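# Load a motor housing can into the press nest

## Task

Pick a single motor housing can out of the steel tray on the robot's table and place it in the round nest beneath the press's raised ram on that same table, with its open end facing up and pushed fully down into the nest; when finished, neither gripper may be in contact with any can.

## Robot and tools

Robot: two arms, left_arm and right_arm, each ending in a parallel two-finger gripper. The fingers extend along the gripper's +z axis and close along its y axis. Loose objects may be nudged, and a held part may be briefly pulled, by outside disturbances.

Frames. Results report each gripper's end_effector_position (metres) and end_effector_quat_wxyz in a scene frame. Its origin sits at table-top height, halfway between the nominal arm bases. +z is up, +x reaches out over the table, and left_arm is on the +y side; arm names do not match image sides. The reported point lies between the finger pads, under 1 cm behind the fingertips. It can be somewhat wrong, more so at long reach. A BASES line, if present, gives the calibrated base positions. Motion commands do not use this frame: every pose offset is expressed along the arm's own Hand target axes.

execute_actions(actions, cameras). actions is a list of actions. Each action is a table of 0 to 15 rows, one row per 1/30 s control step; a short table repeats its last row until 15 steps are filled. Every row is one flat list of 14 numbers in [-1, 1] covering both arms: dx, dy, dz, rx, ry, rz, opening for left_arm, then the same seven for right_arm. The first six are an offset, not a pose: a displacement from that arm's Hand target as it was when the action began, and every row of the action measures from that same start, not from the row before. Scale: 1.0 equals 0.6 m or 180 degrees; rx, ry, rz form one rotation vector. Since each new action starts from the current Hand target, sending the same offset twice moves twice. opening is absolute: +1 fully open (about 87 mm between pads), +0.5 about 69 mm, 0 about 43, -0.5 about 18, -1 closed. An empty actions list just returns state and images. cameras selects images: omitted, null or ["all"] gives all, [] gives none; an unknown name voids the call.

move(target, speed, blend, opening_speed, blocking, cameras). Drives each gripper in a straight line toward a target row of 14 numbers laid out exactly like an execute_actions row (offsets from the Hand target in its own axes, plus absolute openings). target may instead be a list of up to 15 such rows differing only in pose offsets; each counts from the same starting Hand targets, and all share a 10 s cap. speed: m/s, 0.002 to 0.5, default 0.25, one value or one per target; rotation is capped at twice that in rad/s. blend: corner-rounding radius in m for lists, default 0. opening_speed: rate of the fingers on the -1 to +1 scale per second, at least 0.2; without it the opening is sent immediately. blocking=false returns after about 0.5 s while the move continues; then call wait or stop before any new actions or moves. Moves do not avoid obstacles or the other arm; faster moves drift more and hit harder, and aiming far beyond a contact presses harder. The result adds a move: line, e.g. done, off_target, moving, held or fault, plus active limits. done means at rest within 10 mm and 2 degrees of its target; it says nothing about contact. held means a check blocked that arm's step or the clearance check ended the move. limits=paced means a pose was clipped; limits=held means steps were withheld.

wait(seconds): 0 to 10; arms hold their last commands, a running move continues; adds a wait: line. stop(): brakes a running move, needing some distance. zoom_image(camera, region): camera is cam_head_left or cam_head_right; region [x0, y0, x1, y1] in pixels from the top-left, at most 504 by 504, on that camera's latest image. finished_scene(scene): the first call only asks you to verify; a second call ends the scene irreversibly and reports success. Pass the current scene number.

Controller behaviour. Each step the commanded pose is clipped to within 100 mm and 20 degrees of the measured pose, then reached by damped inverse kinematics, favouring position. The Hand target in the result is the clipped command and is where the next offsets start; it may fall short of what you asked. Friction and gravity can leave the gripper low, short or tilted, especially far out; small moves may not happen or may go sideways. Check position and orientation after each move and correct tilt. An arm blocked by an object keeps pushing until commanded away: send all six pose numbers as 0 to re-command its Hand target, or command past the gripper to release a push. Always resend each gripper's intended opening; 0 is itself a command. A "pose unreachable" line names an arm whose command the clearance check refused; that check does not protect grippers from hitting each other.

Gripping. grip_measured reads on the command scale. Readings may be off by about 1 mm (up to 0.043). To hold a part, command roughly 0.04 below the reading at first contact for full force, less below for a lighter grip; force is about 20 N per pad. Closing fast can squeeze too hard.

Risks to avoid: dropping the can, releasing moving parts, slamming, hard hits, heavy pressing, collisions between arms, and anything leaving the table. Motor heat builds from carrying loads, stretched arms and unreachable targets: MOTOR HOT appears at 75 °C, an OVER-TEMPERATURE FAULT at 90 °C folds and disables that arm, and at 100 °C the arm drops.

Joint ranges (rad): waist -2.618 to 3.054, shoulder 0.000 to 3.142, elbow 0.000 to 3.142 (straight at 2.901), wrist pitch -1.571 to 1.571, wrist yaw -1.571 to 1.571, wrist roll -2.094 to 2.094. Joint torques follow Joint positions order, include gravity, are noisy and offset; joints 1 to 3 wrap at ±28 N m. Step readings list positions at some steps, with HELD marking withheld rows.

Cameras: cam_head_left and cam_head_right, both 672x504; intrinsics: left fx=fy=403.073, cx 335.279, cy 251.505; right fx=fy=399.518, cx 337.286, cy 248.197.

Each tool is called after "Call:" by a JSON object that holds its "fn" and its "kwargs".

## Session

Call:
{"fn": "execute_actions", "kwargs": {"actions": []}}

Call:
{"fn": "zoom_image", "kwargs": {"camera": "cam_head_right", "region": [100, 100, 400, 320]}}

Call:
{"fn": "zoom_image", "kwargs": {"camera": "cam_head_left", "region": [50, 100, 350, 320]}}

Scene clock: 0.00 s.
left_arm: end_effector_position=(+0.3994, +0.3146, +0.1383) grip_measured=+0.972 end_effector_quat_wxyz=(+0.746, -0.007, +0.664, +0.043) | right_arm: end_effector_position=(+0.3778, -0.2966, +0.1017) grip_measured=+0.978 end_effector_quat_wxyz=(+0.688, -0.004, +0.726, +0.008)
Joint positions: left_arm=[0.01 1.563 0.201 1.479 -0.005 0.047 0.986] | right_arm=[0.114 1.526 0.224 1.248 0.068 0.01 0.989]
Joint velocities: left_arm=[0.027 -0.007 -0.012 -0.022 0.022 -0.022 -0.008] | right_arm=[-0.012 0.007 -0.007 -0.037 -0.051 -0.037 -0.003]
Joint torques (N m): no reading
Heat: left arm: 31 °C; right arm: 36 °C.
Hand target: left_arm +0.4009, +0.3147, +0.1439; +0.752, -0.007, +0.658, +0.043 | right_arm +0.3806, -0.2964, +0.1094; +0.696, -0.004, +0.718, +0.009
Tool commands: left_gripper/opening=+1.0 right_gripper/opening=+1.0

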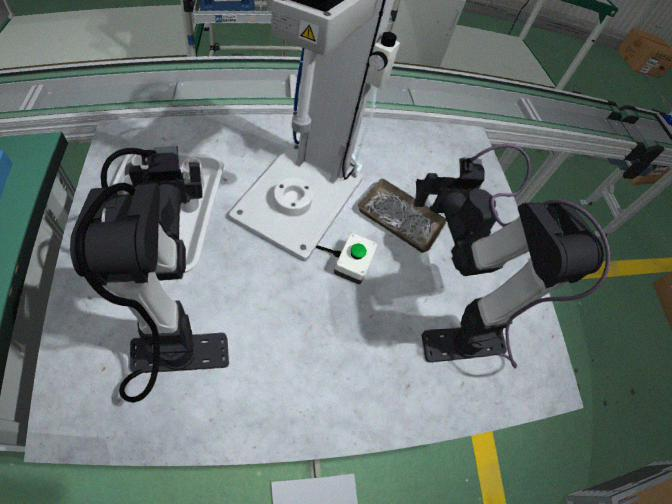

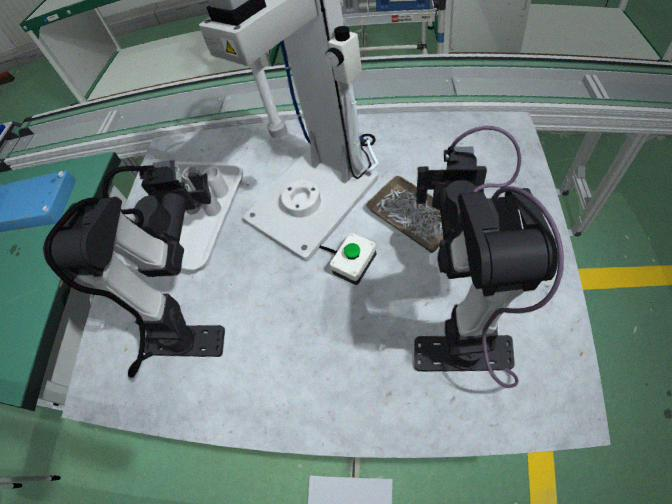

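Scaled by 1.680.

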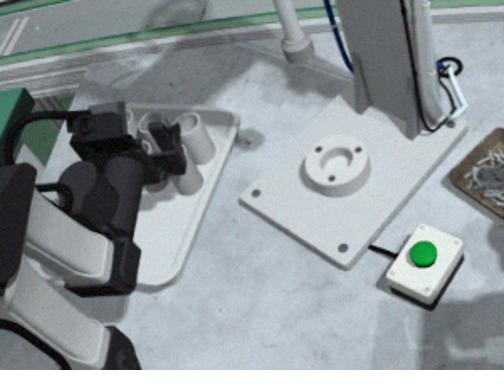

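Scaled by 1.680.

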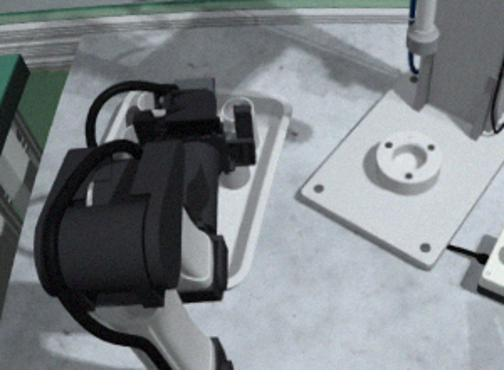

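Call:
{"fn": "move", "kwargs": {"target": [-0.25,-0.2,-0.05,0,0,0,0.1,0,0,0,0,0,0,1], "speed": 0.25}}

Call:
{"fn": "zoom_image", "kwargs": {"camera": "cam_head_right", "region": [110, 140, 260, 280]}}

Call:
{"fn": "zoom_image", "kwargs": {"camera": "cam_head_left", "region": [70, 140, 220, 280]}}

Scene clock: 8.13 s.
left_arm: end_effector_position=(+0.3624, +0.1870, +0.2725) grip_measured=+0.100 end_effector_quat_wxyz=(+0.745, -0.012, +0.666, +0.036) | right_arm: end_effector_position=(+0.3778, -0.2966, +0.1017) grip_measured=+0.978 end_effector_quat_wxyz=(+0.688, -0.004, +0.726, +0.008)
Joint positions: left_arm=[-0.661 1.01 0.557 0.596 -0.67 0.12 0.55] | right_arm=[0.114 1.526 0.224 1.248 0.068 0.01 0.989]
Joint velocities: left_arm=[-0.007 -0.007 0.027 0.051 -0.007 0.037 0.006] | right_arm=[0.002 -0.017 -0.002 -0.051 -0.007 -0.022 -0.003]
Joint torques (N m): left_arm=[-0.58 -2.21 9.17 1.4 0.08 0.04] | right_arm=[-0.23 -4.42 5.53 1.9 -0.01 -0.01]
Heat: left arm: 32 °C; right arm: 37 °C.
Hand target: left_arm +0.3641, +0.1849, +0.2838; +0.749, -0.018, +0.662, +0.033 | right_arm +0.3806, -0.2964, +0.1094; +0.696, -0.004, +0.718, +0.009
Off the commanded pose: left_arm 0.011 m, 2 deg | right_arm 0.008 m, 1 deg.
move: off_target (left_arm)

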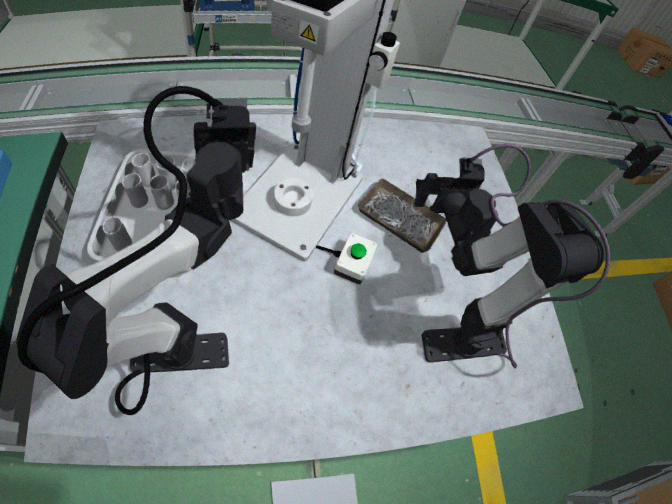

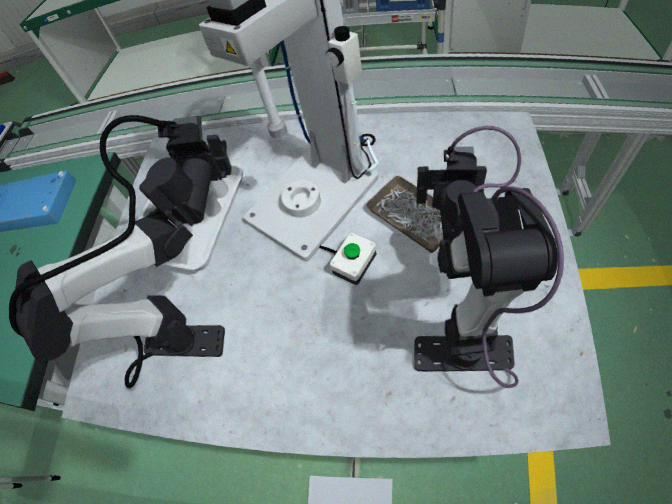

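Scaled by 3.360.

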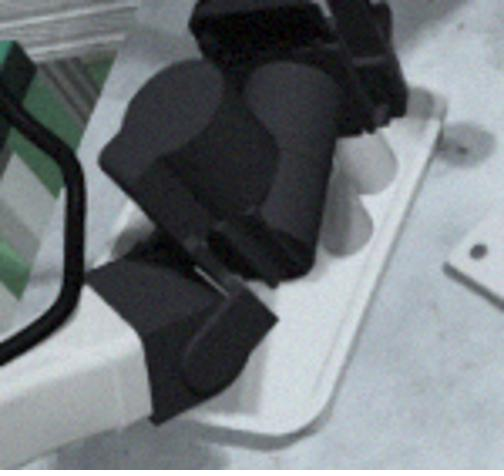

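Scaled by 3.360.

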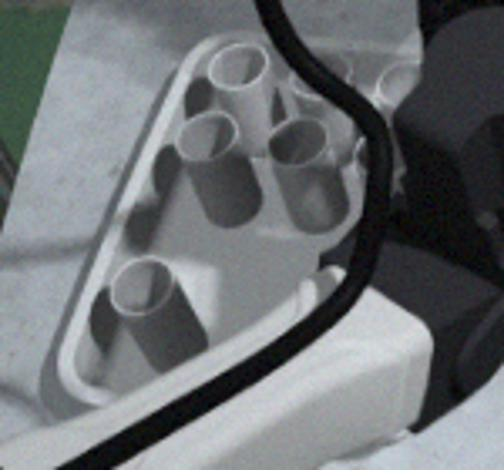

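Call:
{"fn": "move", "kwargs": {"target": [0,-0.23,-0.16,0,0,0,0.1,0,0,0,0,0,0,1], "speed": 0.25}}

Call:
{"fn": "zoom_image", "kwargs": {"camera": "cam_head_right", "region": [110, 140, 260, 280]}}

Call:
{"fn": "zoom_image", "kwargs": {"camera": "cam_head_left", "region": [80, 140, 230, 280]}}

Scene clock: 13.00 s.
left_arm: end_effector_position=(+0.2822, +0.0426, +0.2627) grip_measured=+0.100 end_effector_quat_wxyz=(+0.741, -0.019, +0.671, +0.029) | right_arm: end_effector_position=(+0.3778, -0.2966, +0.1017) grip_measured=+0.978 end_effector_quat_wxyz=(+0.688, -0.004, +0.726, +0.008)
Joint positions: left_arm=[-1.31 1.412 0.696 1.107 -1.306 0.387 0.55] | right_arm=[0.114 1.526 0.224 1.248 0.068 0.01 0.989]
Joint velocities: left_arm=[0.007 -0.017 -0.002 0.022 0.095 -0.037 -0.001] | right_arm=[-0.007 0.002 0.002 0.022 0.007 0.007 0.008]
Joint torques (N m): left_arm=[-0.49 -4.31 6.52 1.16 0.14 0.12] | right_arm=[-0.23 -4.42 5.53 1.9 -0.01 0]
Heat: left arm: 34 °C; right arm: 37 °C.
Hand target: left_arm +0.2813, +0.0401, +0.2647; +0.742, -0.024, +0.670, +0.028 | right_arm +0.3806, -0.2964, +0.1094; +0.696, -0.004, +0.718, +0.009
Off the commanded pose: left_arm 0.008 m, 2 deg | right_arm 0.008 m, 1 deg.
move: done

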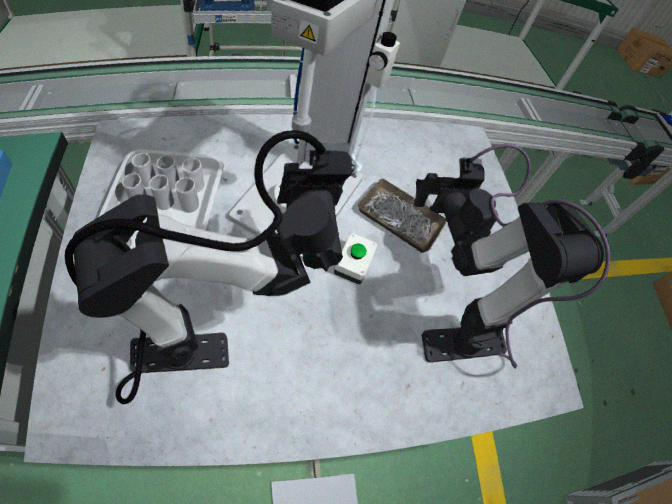

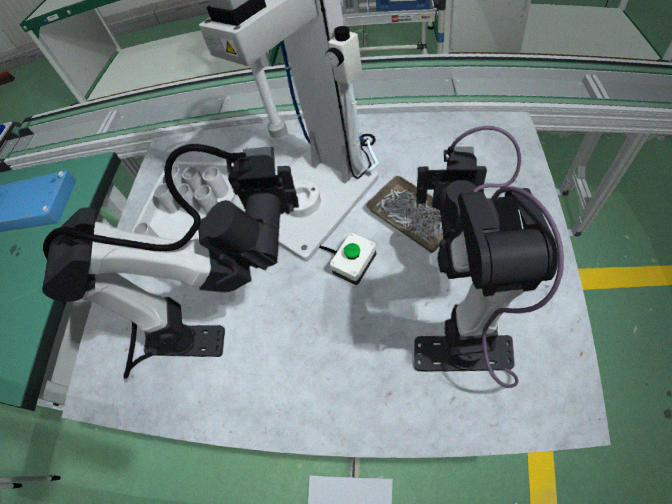

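Scaled by 3.360.

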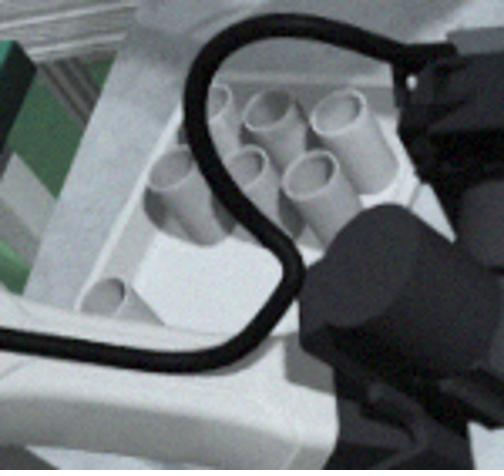

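Scaled by 3.360.

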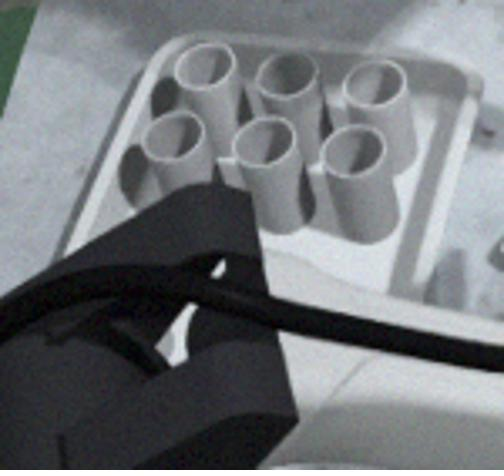

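Call:
{"fn": "move", "kwargs": {"target": [0.228,0.382,0.005,0,0.054,0,-0.5,0,0,0,0,0,0,1], "speed": 0.25}}

Call:
{"fn": "zoom_image", "kwargs": {"camera": "cam_head_right", "region": [110, 140, 260, 280]}}

Call:
{"fn": "zoom_image", "kwargs": {"camera": "cam_head_left", "region": [80, 140, 230, 280]}}

Scene clock: 30.37 s.
left_arm: end_effector_position=(+0.2765, +0.2762, +0.1312) grip_measured=-0.500 end_effector_quat_wxyz=(+0.687, -0.013, +0.726, +0.043) | right_arm: end_effector_position=(+0.3778, -0.2966, +0.1017) grip_measured=+0.978 end_effector_quat_wxyz=(+0.688, -0.004, +0.726, +0.008)
Joint positions: left_arm=[-0.369 0.224 0.04 0.126 -0.396 0.023 0.25] | right_arm=[0.114 1.526 0.224 1.248 0.068 0.01 0.989]
Joint velocities: left_arm=[-0.007 0.012 0.012 -0.051 0.051 -0.007 0.001] | right_arm=[0.002 0.002 -0.007 0.037 -0.007 -0.081 -0.008]
Joint torques (N m): left_arm=[0.68 2.26 9.54 1.54 0.16 -0.09] | right_arm=[-0.23 -4.42 5.55 1.9 -0.01 -0.01]
Heat: left arm: 37 °C; right arm: 38 °C.
Hand target: left_arm +0.2782, +0.2753, +0.1435; +0.692, -0.017, +0.720, +0.036 | right_arm +0.3806, -0.2964, +0.1094; +0.696, -0.004, +0.718, +0.009
Off the commanded pose: left_arm 0.008 m, 3 deg | right_arm 0.008 m, 1 deg.
move: off_target (left_arm)

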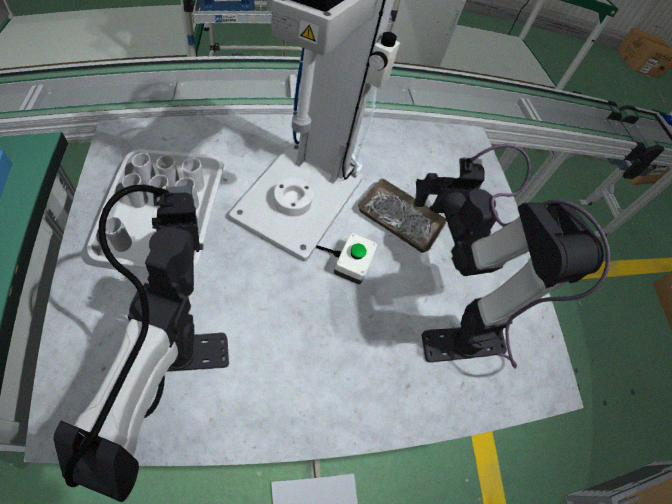

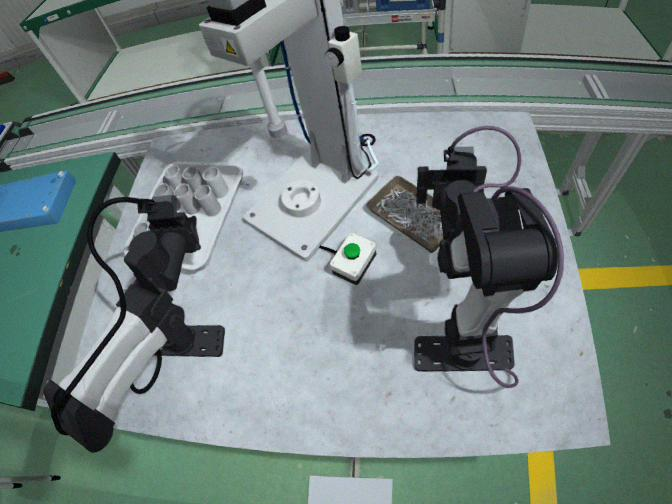

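Scaled by 3.360.

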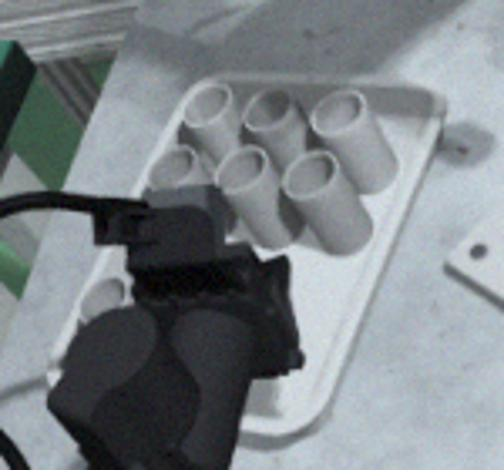

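Scaled by 3.360.

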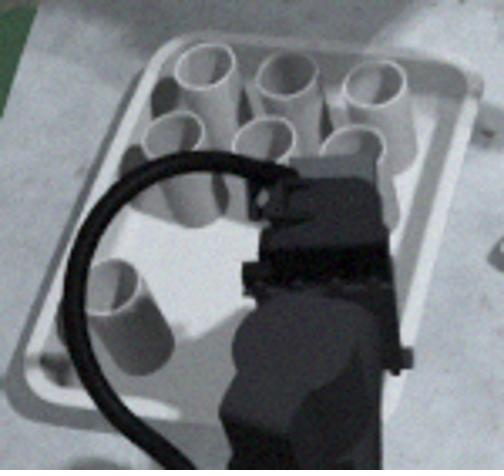

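Call:
{"fn": "move", "kwargs": {"target": [0,0,0.125,0,0,0,-0.5,0,0,0,0,0,0,1], "speed": 0.2}}

Call:
{"fn": "zoom_image", "kwargs": {"camera": "cam_head_right", "region": [140, 130, 260, 230]}}

Call:
{"fn": "zoom_image", "kwargs": {"camera": "cam_head_left", "region": [110, 130, 230, 230]}}

Scene clock: 40.67 s.
left_arm: end_effector_position=(+0.3474, +0.2819, +0.1248) grip_measured=-0.500 end_effector_quat_wxyz=(+0.680, -0.015, +0.732, +0.040) | right_arm: end_effector_position=(+0.3778, -0.2966, +0.1017) grip_measured=+0.978 end_effector_quat_wxyz=(+0.688, -0.004, +0.726, +0.008)
Joint positions: left_arm=[-0.189 1.035 0.128 0.832 -0.216 0.022 0.25] | right_arm=[0.114 1.526 0.224 1.248 0.068 0.01 0.989]
Joint velocities: left_arm=[0.002 0.007 0.002 -0.007 -0.037 -0.095 -0.001] | right_arm=[-0.007 0.007 -0.007 -0.007 -0.037 -0.066 -0.003]
Joint torques (N m): left_arm=[0.85 -1.25 7.73 1.82 0.15 0.12] | right_arm=[-0.23 -4.41 5.52 1.9 -0.01 0]
Heat: left arm: 40 °C; right arm: 38 °C.
Hand target: left_arm +0.3549, +0.2817, +0.1383; +0.693, -0.015, +0.720, +0.039 | right_arm +0.3806, -0.2964, +0.1094; +0.696, -0.004, +0.718, +0.009
Off the commanded pose: left_arm 0.017 m, 2 deg | right_arm 0.008 m, 1 deg.
move: off_target (left_arm)

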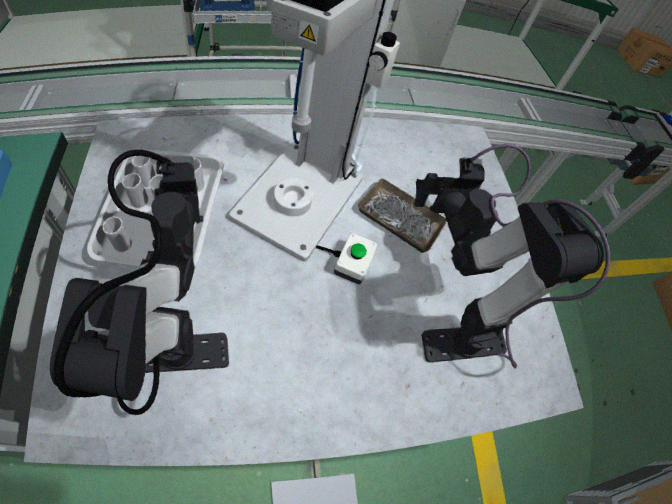

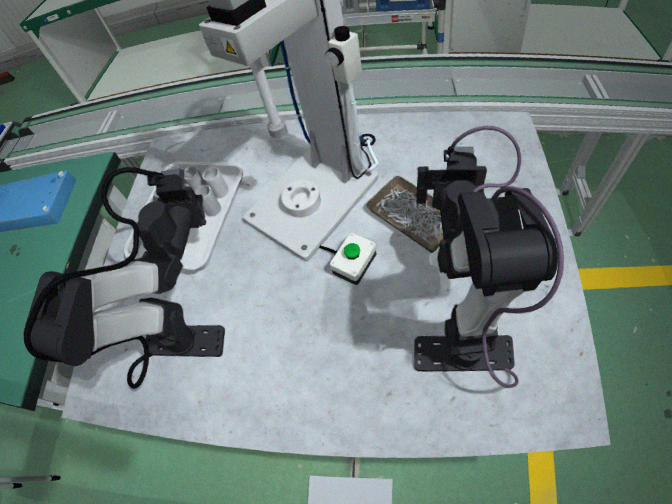

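Scaled by 4.200.

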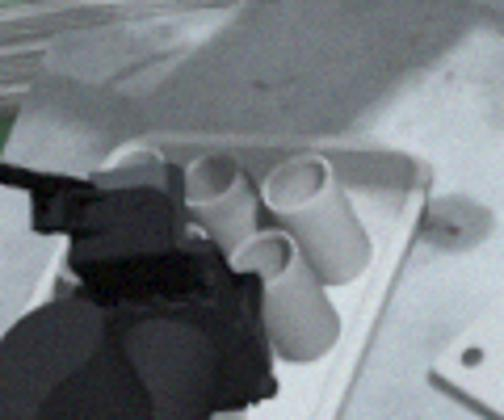

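Scaled by 4.200.

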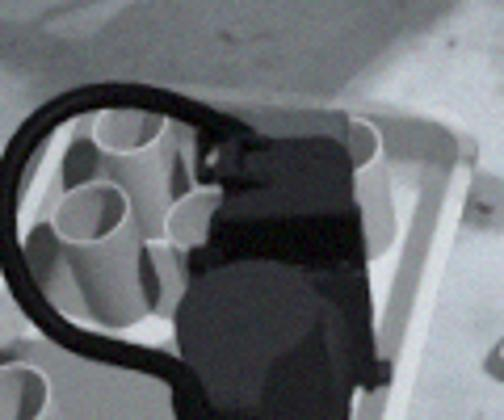

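Call:
{"fn": "move", "kwargs": {"target": [-0.06,-0.026,0.033,0,0.47,0,-1,0,0,0,0,0,0,1], "speed": 0.3}}

Call:
{"fn": "zoom_image", "kwargs": {"camera": "cam_head_right", "region": [140, 130, 260, 230]}}

Call:
{"fn": "zoom_image", "kwargs": {"camera": "cam_head_left", "region": [110, 130, 230, 230]}}

Scene clock: 50.97 s.
left_arm: end_effector_position=(+0.3780, +0.2662, +0.1621) grip_measured=-1.000 end_effector_quat_wxyz=(+0.030, -0.037, +0.999, +0.025) | right_arm: end_effector_position=(+0.3778, -0.2966, +0.1017) grip_measured=+0.978 end_effector_quat_wxyz=(+0.688, -0.004, +0.726, +0.008)
Joint positions: left_arm=[-0.124 2.053 2.078 -1.541 -0.056 -0.144 0] | right_arm=[0.114 1.526 0.224 1.248 0.068 0.01 0.989]
Joint velocities: left_arm=[0.012 -0.002 0.007 -0.066 0.007 -0.081 0] | right_arm=[-0.007 -0.012 0.017 -0.066 -0.007 -0.037 -0.013]
Joint torques (N m): left_arm=[0.69 -9.66 7.73 0.18 0.14 -0.09] | right_arm=[-0.21 -4.41 5.53 1.9 -0.01 -0.01]
Heat: left arm: 41 °C; right arm: 39 °C.
Hand target: left_arm +0.3810, +0.2663, +0.1649; +0.028, -0.045, +0.998, +0.020 | right_arm +0.3806, -0.2964, +0.1094; +0.696, -0.004, +0.718, +0.009
Off the commanded pose: left_arm 0.011 m, 1 deg | right_arm 0.008 m, 1 deg.
joint sent to its limit (left arm) — joint 4 (wrist pitch), lower limit. The joint targets are off in position, not in orientation.
move: off_target (left_arm)

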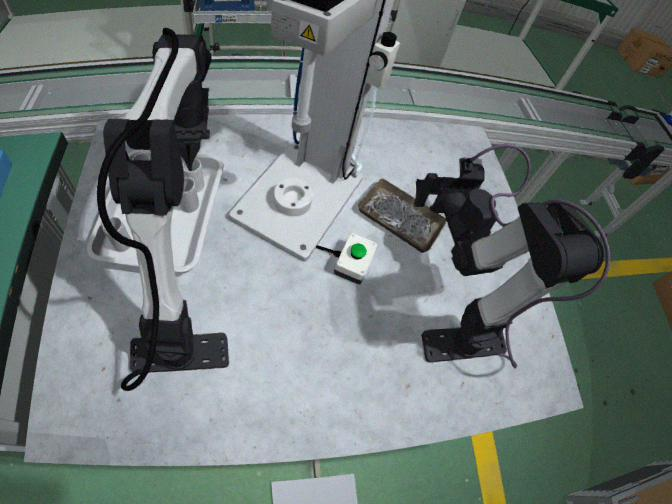

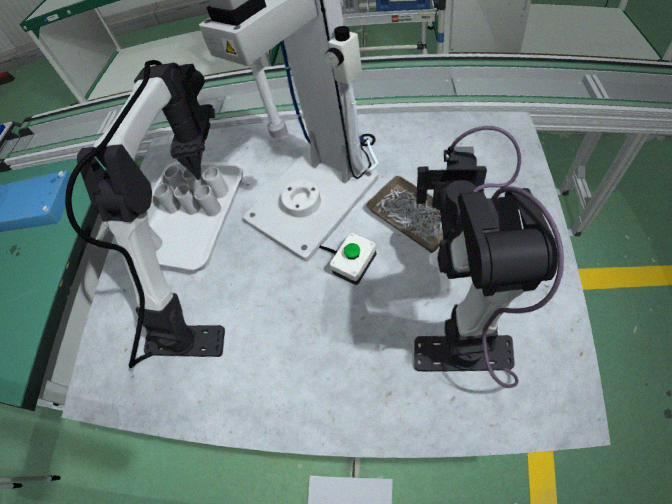

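Scaled by 4.200.

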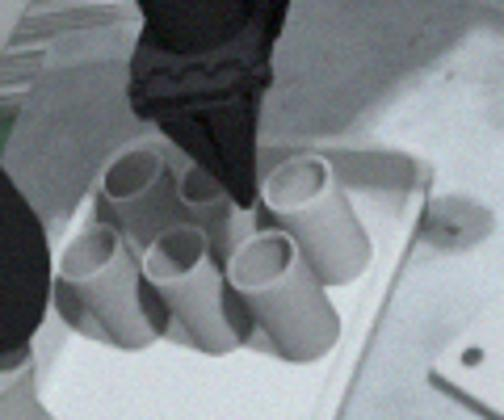

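Scaled by 4.200.

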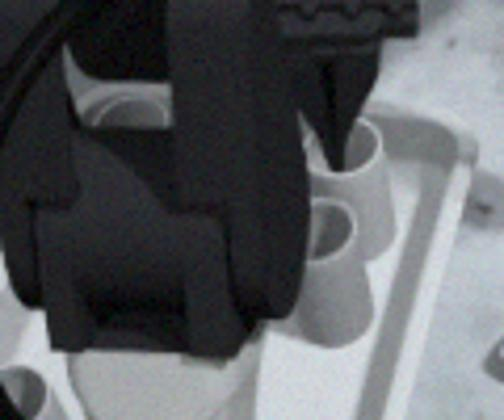

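Call:
{"fn": "move", "kwargs": {"target": [-0.05,0.027,0.095,0,0,0,-1,0,0,0,0,0,0,1], "speed": 0.15}}

Call:
{"fn": "zoom_image", "kwargs": {"camera": "cam_head_right", "region": [140, 130, 260, 230]}}

Call:
{"fn": "zoom_image", "kwargs": {"camera": "cam_head_left", "region": [110, 130, 230, 230]}}

Scene clock: 59.57 s.
left_arm: end_effector_position=(+0.4086, +0.2880, +0.1144) grip_measured=-1.000 end_effector_quat_wxyz=(+0.027, -0.049, +0.998, +0.026) | right_arm: end_effector_position=(+0.3778, -0.2966, +0.1017) grip_measured=+0.978 end_effector_quat_wxyz=(+0.688, -0.004, +0.726, +0.008)
Joint positions: left_arm=[-0.065 2.16 2.049 -1.409 -0.055 -0.109 0] | right_arm=[0.114 1.526 0.224 1.248 0.068 0.01 0.989]
Joint velocities: left_arm=[0.002 -0.007 -0.002 0.007 -0.022 -0.051 0] | right_arm=[0.012 -0.017 -0.012 -0.11 0.022 -0.007 -0.013]
Joint torques (N m): left_arm=[0.47 -11.04 5.09 0.42 0.12 0.17] | right_arm=[-0.21 -4.41 5.53 1.9 -0.01 0]
Heat: left arm: 40 °C; right arm: 39 °C.
Hand target: left_arm +0.4116, +0.2882, +0.1098; +0.028, -0.045, +0.998, +0.021 | right_arm +0.3806, -0.2964, +0.1094; +0.696, -0.004, +0.718, +0.009
Off the commanded pose: left_arm 0.006 m, 1 deg | right_arm 0.008 m, 1 deg.
move: done

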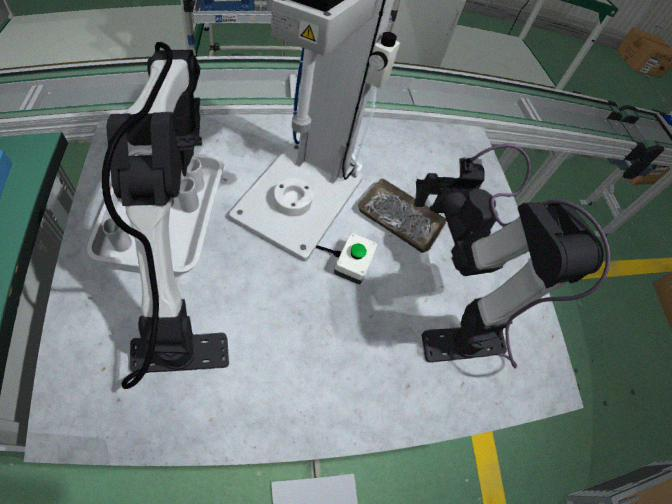

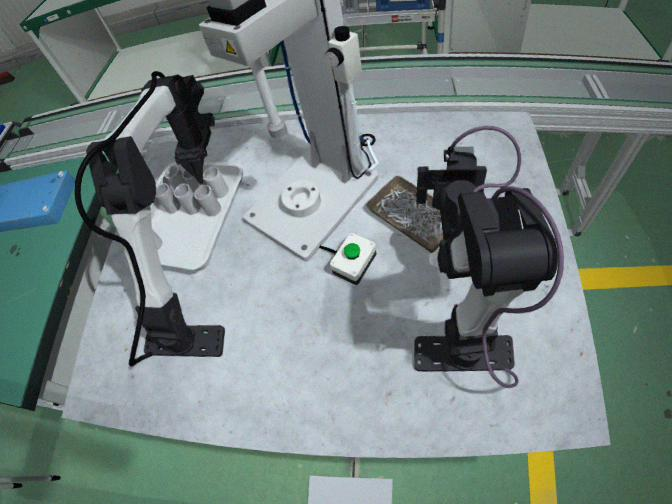

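Scaled by 4.200.

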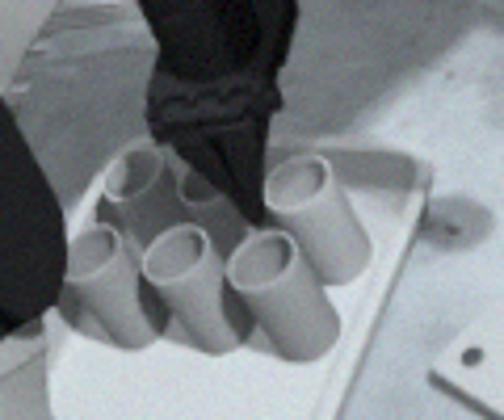

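Scaled by 4.200.

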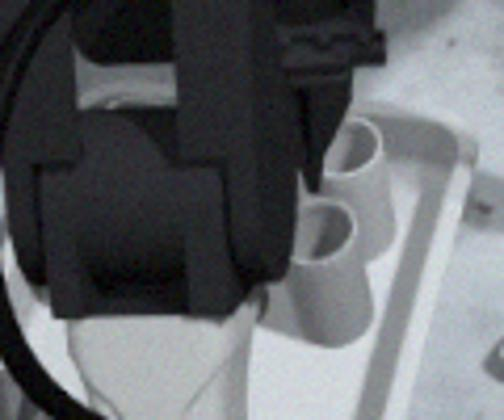

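Call:
{"fn": "move", "kwargs": {"target": [-0.007,0.013,0.042,0,0,0,-1,0,0,0,0,0,0,1], "speed": 0.1}}

Call:
{"fn": "zoom_image", "kwargs": {"camera": "cam_head_right", "region": [140, 130, 260, 230]}}

Call:
{"fn": "zoom_image", "kwargs": {"camera": "cam_head_left", "region": [110, 130, 230, 230]}}

Scene clock: 65.73 s.
left_arm: end_effector_position=(+0.4125, +0.2943, +0.0994) grip_measured=-1.000 end_effector_quat_wxyz=(+0.032, -0.047, +0.998, +0.023) | right_arm: end_effector_position=(+0.3778, -0.2966, +0.1017) grip_measured=+0.978 end_effector_quat_wxyz=(+0.688, -0.004, +0.726, +0.008)
Joint positions: left_arm=[-0.049 2.16 1.991 -1.34 -0.049 -0.088 0] | right_arm=[0.114 1.526 0.224 1.248 0.068 0.01 0.989]
Joint velocities: left_arm=[-0.007 -0.007 0.002 0.007 -0.037 -0.007 0] | right_arm=[0.002 0.002 0.017 0.007 -0.095 0.007 0.003]
Joint torques (N m): left_arm=[0.87 -9.83 3.56 0.62 0.1 0.16] | right_arm=[-0.21 -4.42 5.52 1.9 -0.01 0]
Heat: left arm: 39 °C; right arm: 39 °C.
Hand target: left_arm +0.4161, +0.2978, +0.0852; +0.028, -0.045, +0.998, +0.022 | right_arm +0.3806, -0.2964, +0.1094; +0.696, -0.004, +0.718, +0.009
Off the commanded pose: left_arm 0.015 m, 1 deg | right_arm 0.008 m, 1 deg.
move: off_target (left_arm)

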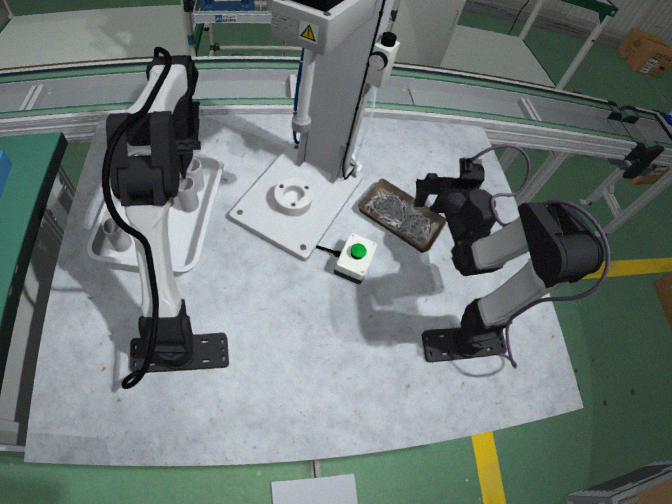

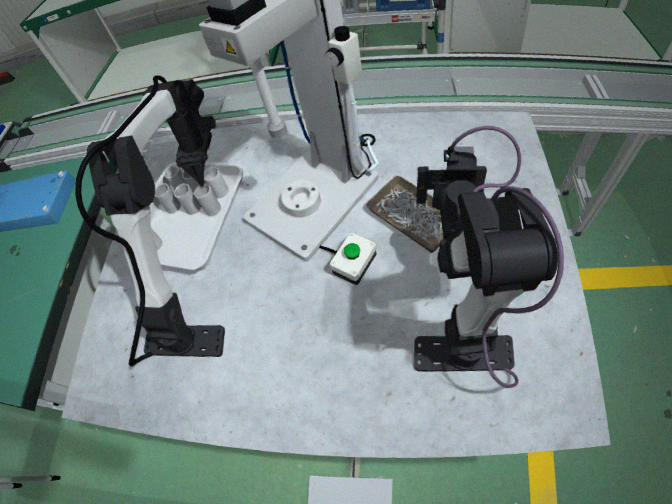

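Scaled by 4.200.

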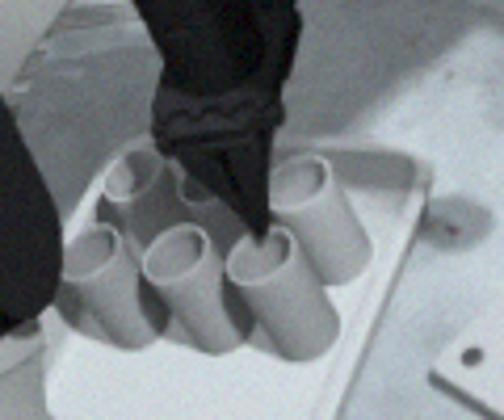

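Scaled by 4.200.

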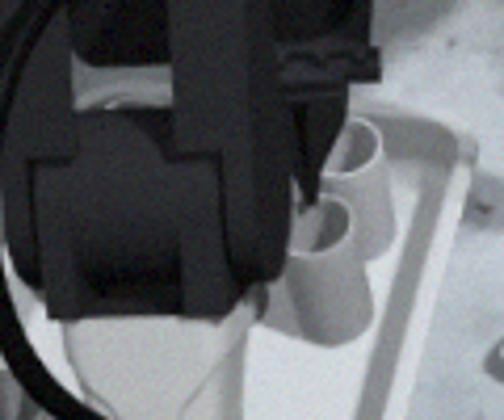

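Call:
{"fn": "move", "kwargs": {"target": [[0,0,-0.12,0,0,0,0.1,0,0,0,0,0,0,1],[0.18,0,-0.12,0,-0.461,0,0.1,0,0,0,0,0,0,1]], "speed": 0.3, "blend": [0.03,0]}}

Call:
{"fn": "zoom_image", "kwargs": {"camera": "cam_head_right", "region": [140, 130, 260, 230]}}

Scene clock: 78.47 s.
left_arm: end_effector_position=(+0.3012, +0.2847, +0.1630) grip_measured=+0.100 end_effector_quat_wxyz=(+0.681, -0.019, +0.731, +0.034) | right_arm: end_effector_position=(+0.3778, -0.2966, +0.1017) grip_measured=+0.978 end_effector_quat_wxyz=(+0.688, -0.004, +0.726, +0.008)
Joint positions: left_arm=[-0.206 0.472 0.187 0.214 -0.227 0.008 0.55] | right_arm=[0.114 1.526 0.224 1.248 0.068 0.01 0.989]
Joint velocities: left_arm=[0.002 0.007 -0.007 -0.022 -0.051 0.022 -0.001] | right_arm=[0.002 0.007 0.002 -0.095 0.007 -0.022 -0.018]
Joint torques (N m): left_arm=[-0.59 0.83 5.89 1.86 0.01 0.14] | right_arm=[-0.23 -4.42 5.53 1.9 -0.01 -0.01]
Heat: left arm: 38 °C; right arm: 39 °C.
Hand target: left_arm +0.3016, +0.2848, +0.1615; +0.683, -0.016, +0.730, +0.038 | right_arm +0.3806, -0.2964, +0.1094; +0.696, -0.004, +0.718, +0.009
Off the commanded pose: left_arm 0.013 m, 2 deg | right_arm 0.008 m, 1 deg.
move: off_target (left_arm)

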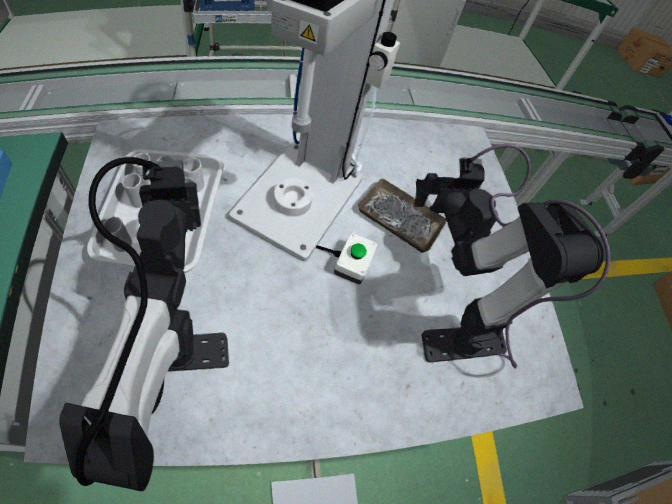

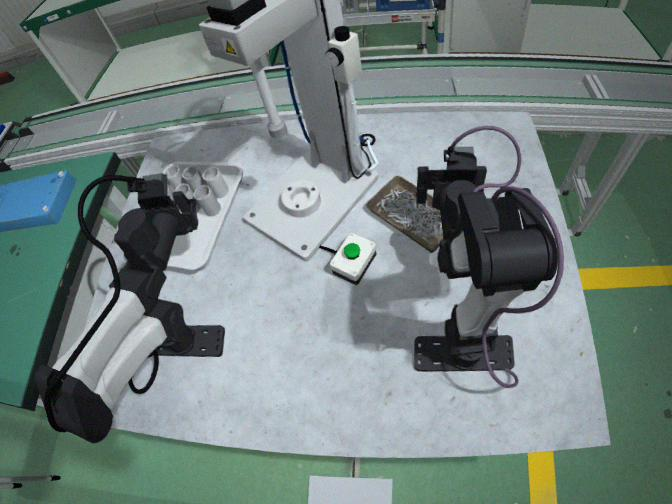

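Scaled by 4.200.

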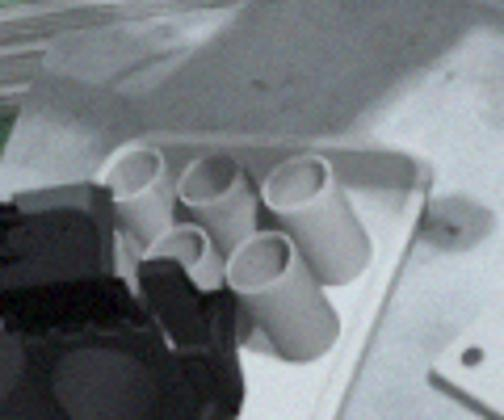

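Call:
{"fn": "move", "kwargs": {"target": [0.155,0.003,0.043,0,0,0,0.2,0,0,0,0,0,0,1], "speed": 0.15}}

Call:
{"fn": "zoom_image", "kwargs": {"camera": "cam_head_right", "region": [140, 130, 260, 230]}}

Call:
{"fn": "zoom_image", "kwargs": {"camera": "cam_head_left", "region": [110, 130, 230, 230]}}

Scene clock: 84.43 s.
left_arm: end_effector_position=(+0.3229, +0.2940, +0.0674) grip_measured=+0.200 end_effector_quat_wxyz=(+0.627, -0.021, +0.778, +0.045) | right_arm: end_effector_position=(+0.3778, -0.2966, +0.1017) grip_measured=+0.978 end_effector_quat_wxyz=(+0.688, -0.004, +0.726, +0.008)
Joint positions: left_arm=[-0.137 1.105 0.021 0.868 -0.179 0.006 0.6] | right_arm=[0.114 1.526 0.224 1.248 0.068 0.01 0.989]
Joint velocities: left_arm=[-0.002 -0.012 -0.012 -0.022 0.007 0.037 0.011] | right_arm=[-0.012 -0.007 -0.007 -0.037 -0.007 -0.007 0.003]
Joint torques (N m): left_arm=[-0.34 -1.13 4.19 1.84 0.07 -0.01] | right_arm=[-0.23 -4.41 5.53 1.9 -0.01 0]
Heat: left arm: 38 °C; right arm: 39 °C.
Hand target: left_arm +0.3214, +0.2926, +0.0655; +0.683, -0.016, +0.729, +0.039 | right_arm +0.3806, -0.2964, +0.1094; +0.696, -0.004, +0.718, +0.009
Off the commanded pose: left_arm 0.003 m, 9 deg | right_arm 0.008 m, 1 deg.
joint sent to its limit (left arm) — joint 3 (elbow), lower limit, where the elbow is as bent as it goes. The joint targets are off in orientation, not in position.
move: off_target (left_arm)

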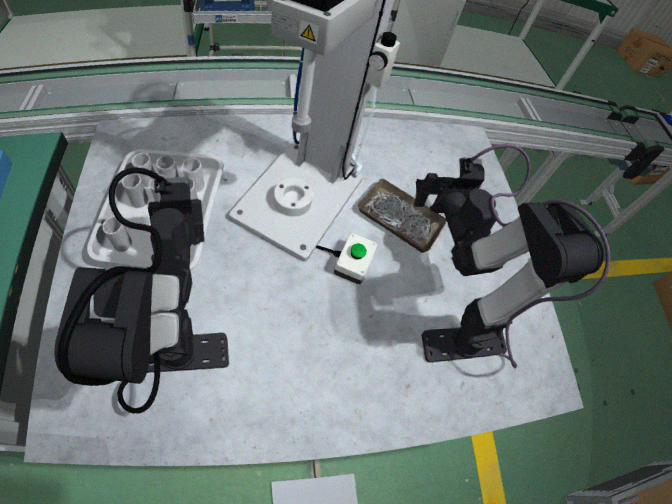

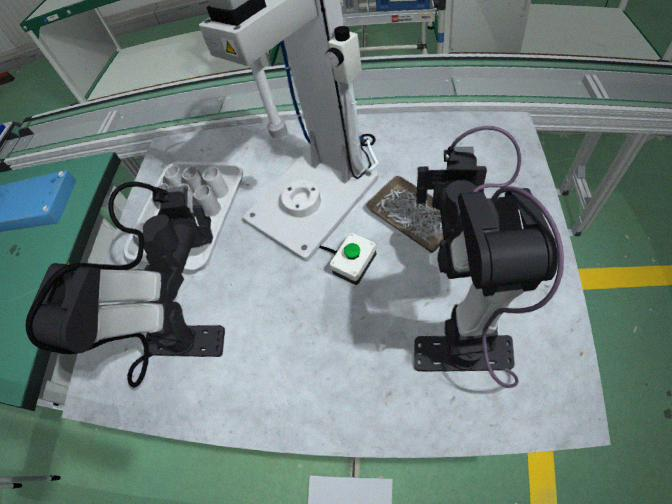

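Scaled by 4.200.

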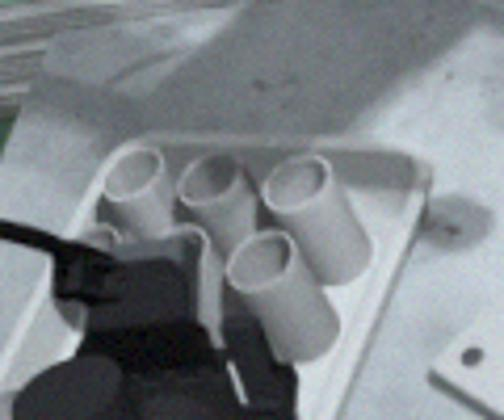

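Scaled by 4.200.

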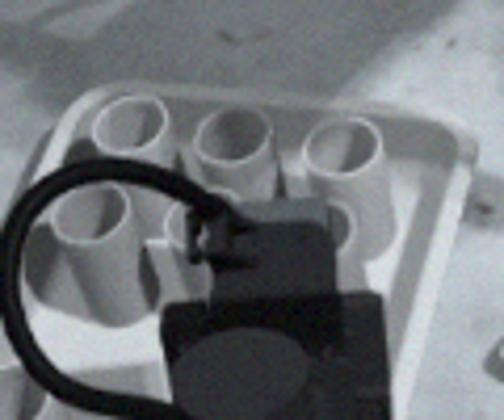

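Call:
{"fn": "move", "kwargs": {"target": [0.0,-0.005,0.09,0,0,0,0.25,0,0,0,0,0,0,1], "speed": 0.1}}

Call:
{"fn": "zoom_image", "kwargs": {"camera": "cam_head_right", "region": [160, 150, 240, 220]}}

Call:
{"fn": "zoom_image", "kwargs": {"camera": "cam_head_left", "region": [140, 150, 220, 220]}}

Scene clock: 93.37 s.
left_arm: end_effector_position=(+0.3723, +0.2948, +0.0629) grip_measured=+0.250 end_effector_quat_wxyz=(+0.680, -0.025, +0.732, +0.037) | right_arm: end_effector_position=(+0.3778, -0.2966, +0.1017) grip_measured=+0.978 end_effector_quat_wxyz=(+0.688, -0.004, +0.726, +0.008)
Joint positions: left_arm=[-0.104 1.766 0.099 1.593 -0.14 0.01 0.625] | right_arm=[0.114 1.526 0.224 1.248 0.068 0.01 0.989]
Joint velocities: left_arm=[0.032 -0.002 0.002 -0.022 -0.022 0.022 -0.004] | right_arm=[-0.022 0.002 -0.007 0.022 -0.022 -0.007 -0.008]
Joint torques (N m): left_arm=[0.46 -3.37 3.06 1.59 0.22 0.3] | right_arm=[-0.23 -4.42 5.53 1.9 -0.01 0]
Heat: left arm: 38 °C; right arm: 39 °C.
Hand target: left_arm +0.3749, +0.2947, +0.0591; +0.683, -0.014, +0.729, +0.040 | right_arm +0.3806, -0.2964, +0.1094; +0.696, -0.004, +0.718, +0.009
Off the commanded pose: left_arm 0.003 m, 1 deg | right_arm 0.008 m, 1 deg.
joint read past its limit (left arm) — joint 4 (wrist pitch), upper limit.
joint sent to its limit (left arm) — joint 4 (wrist pitch), upper limit. The joint targets still meet the commanded pose.
move: done

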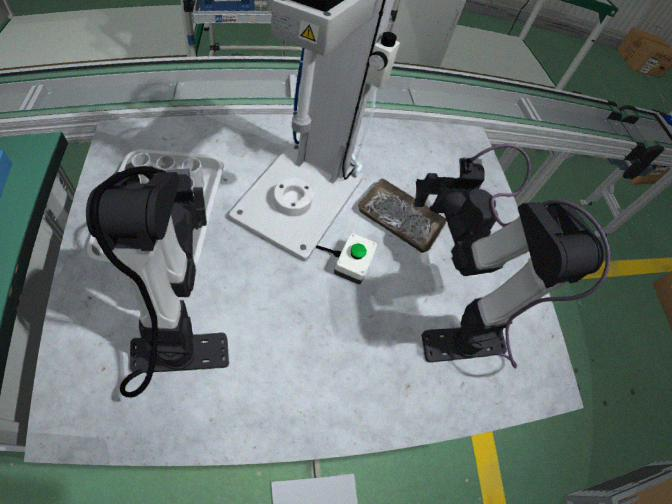

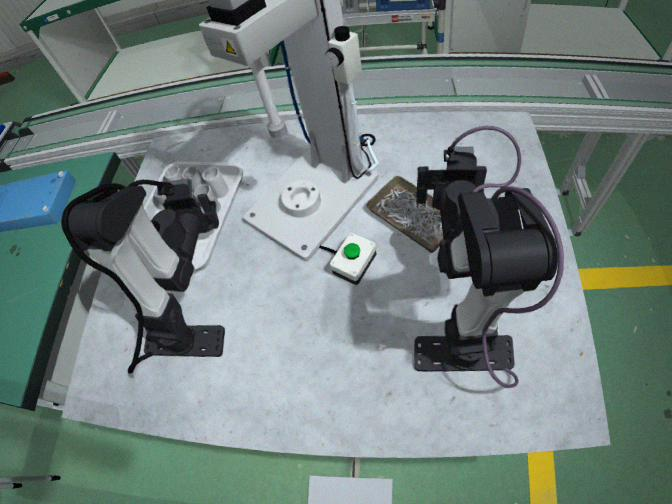

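Scaled by 6.300.

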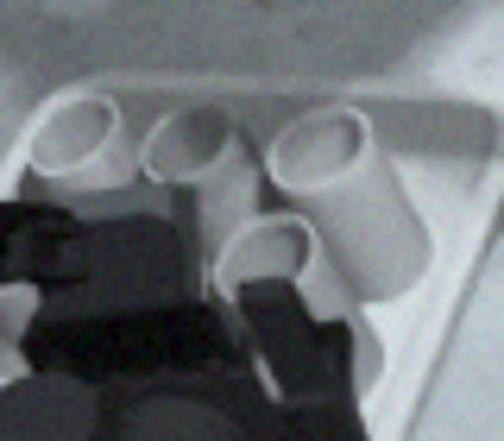

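Scaled by 6.300.

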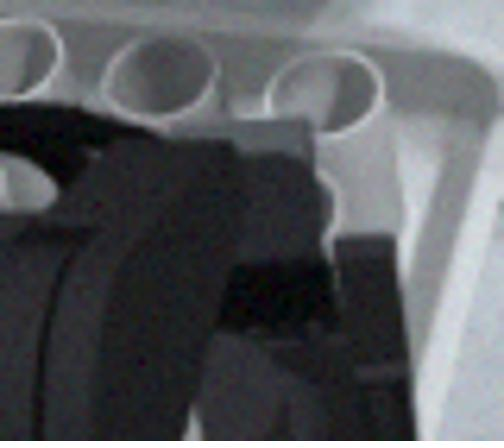

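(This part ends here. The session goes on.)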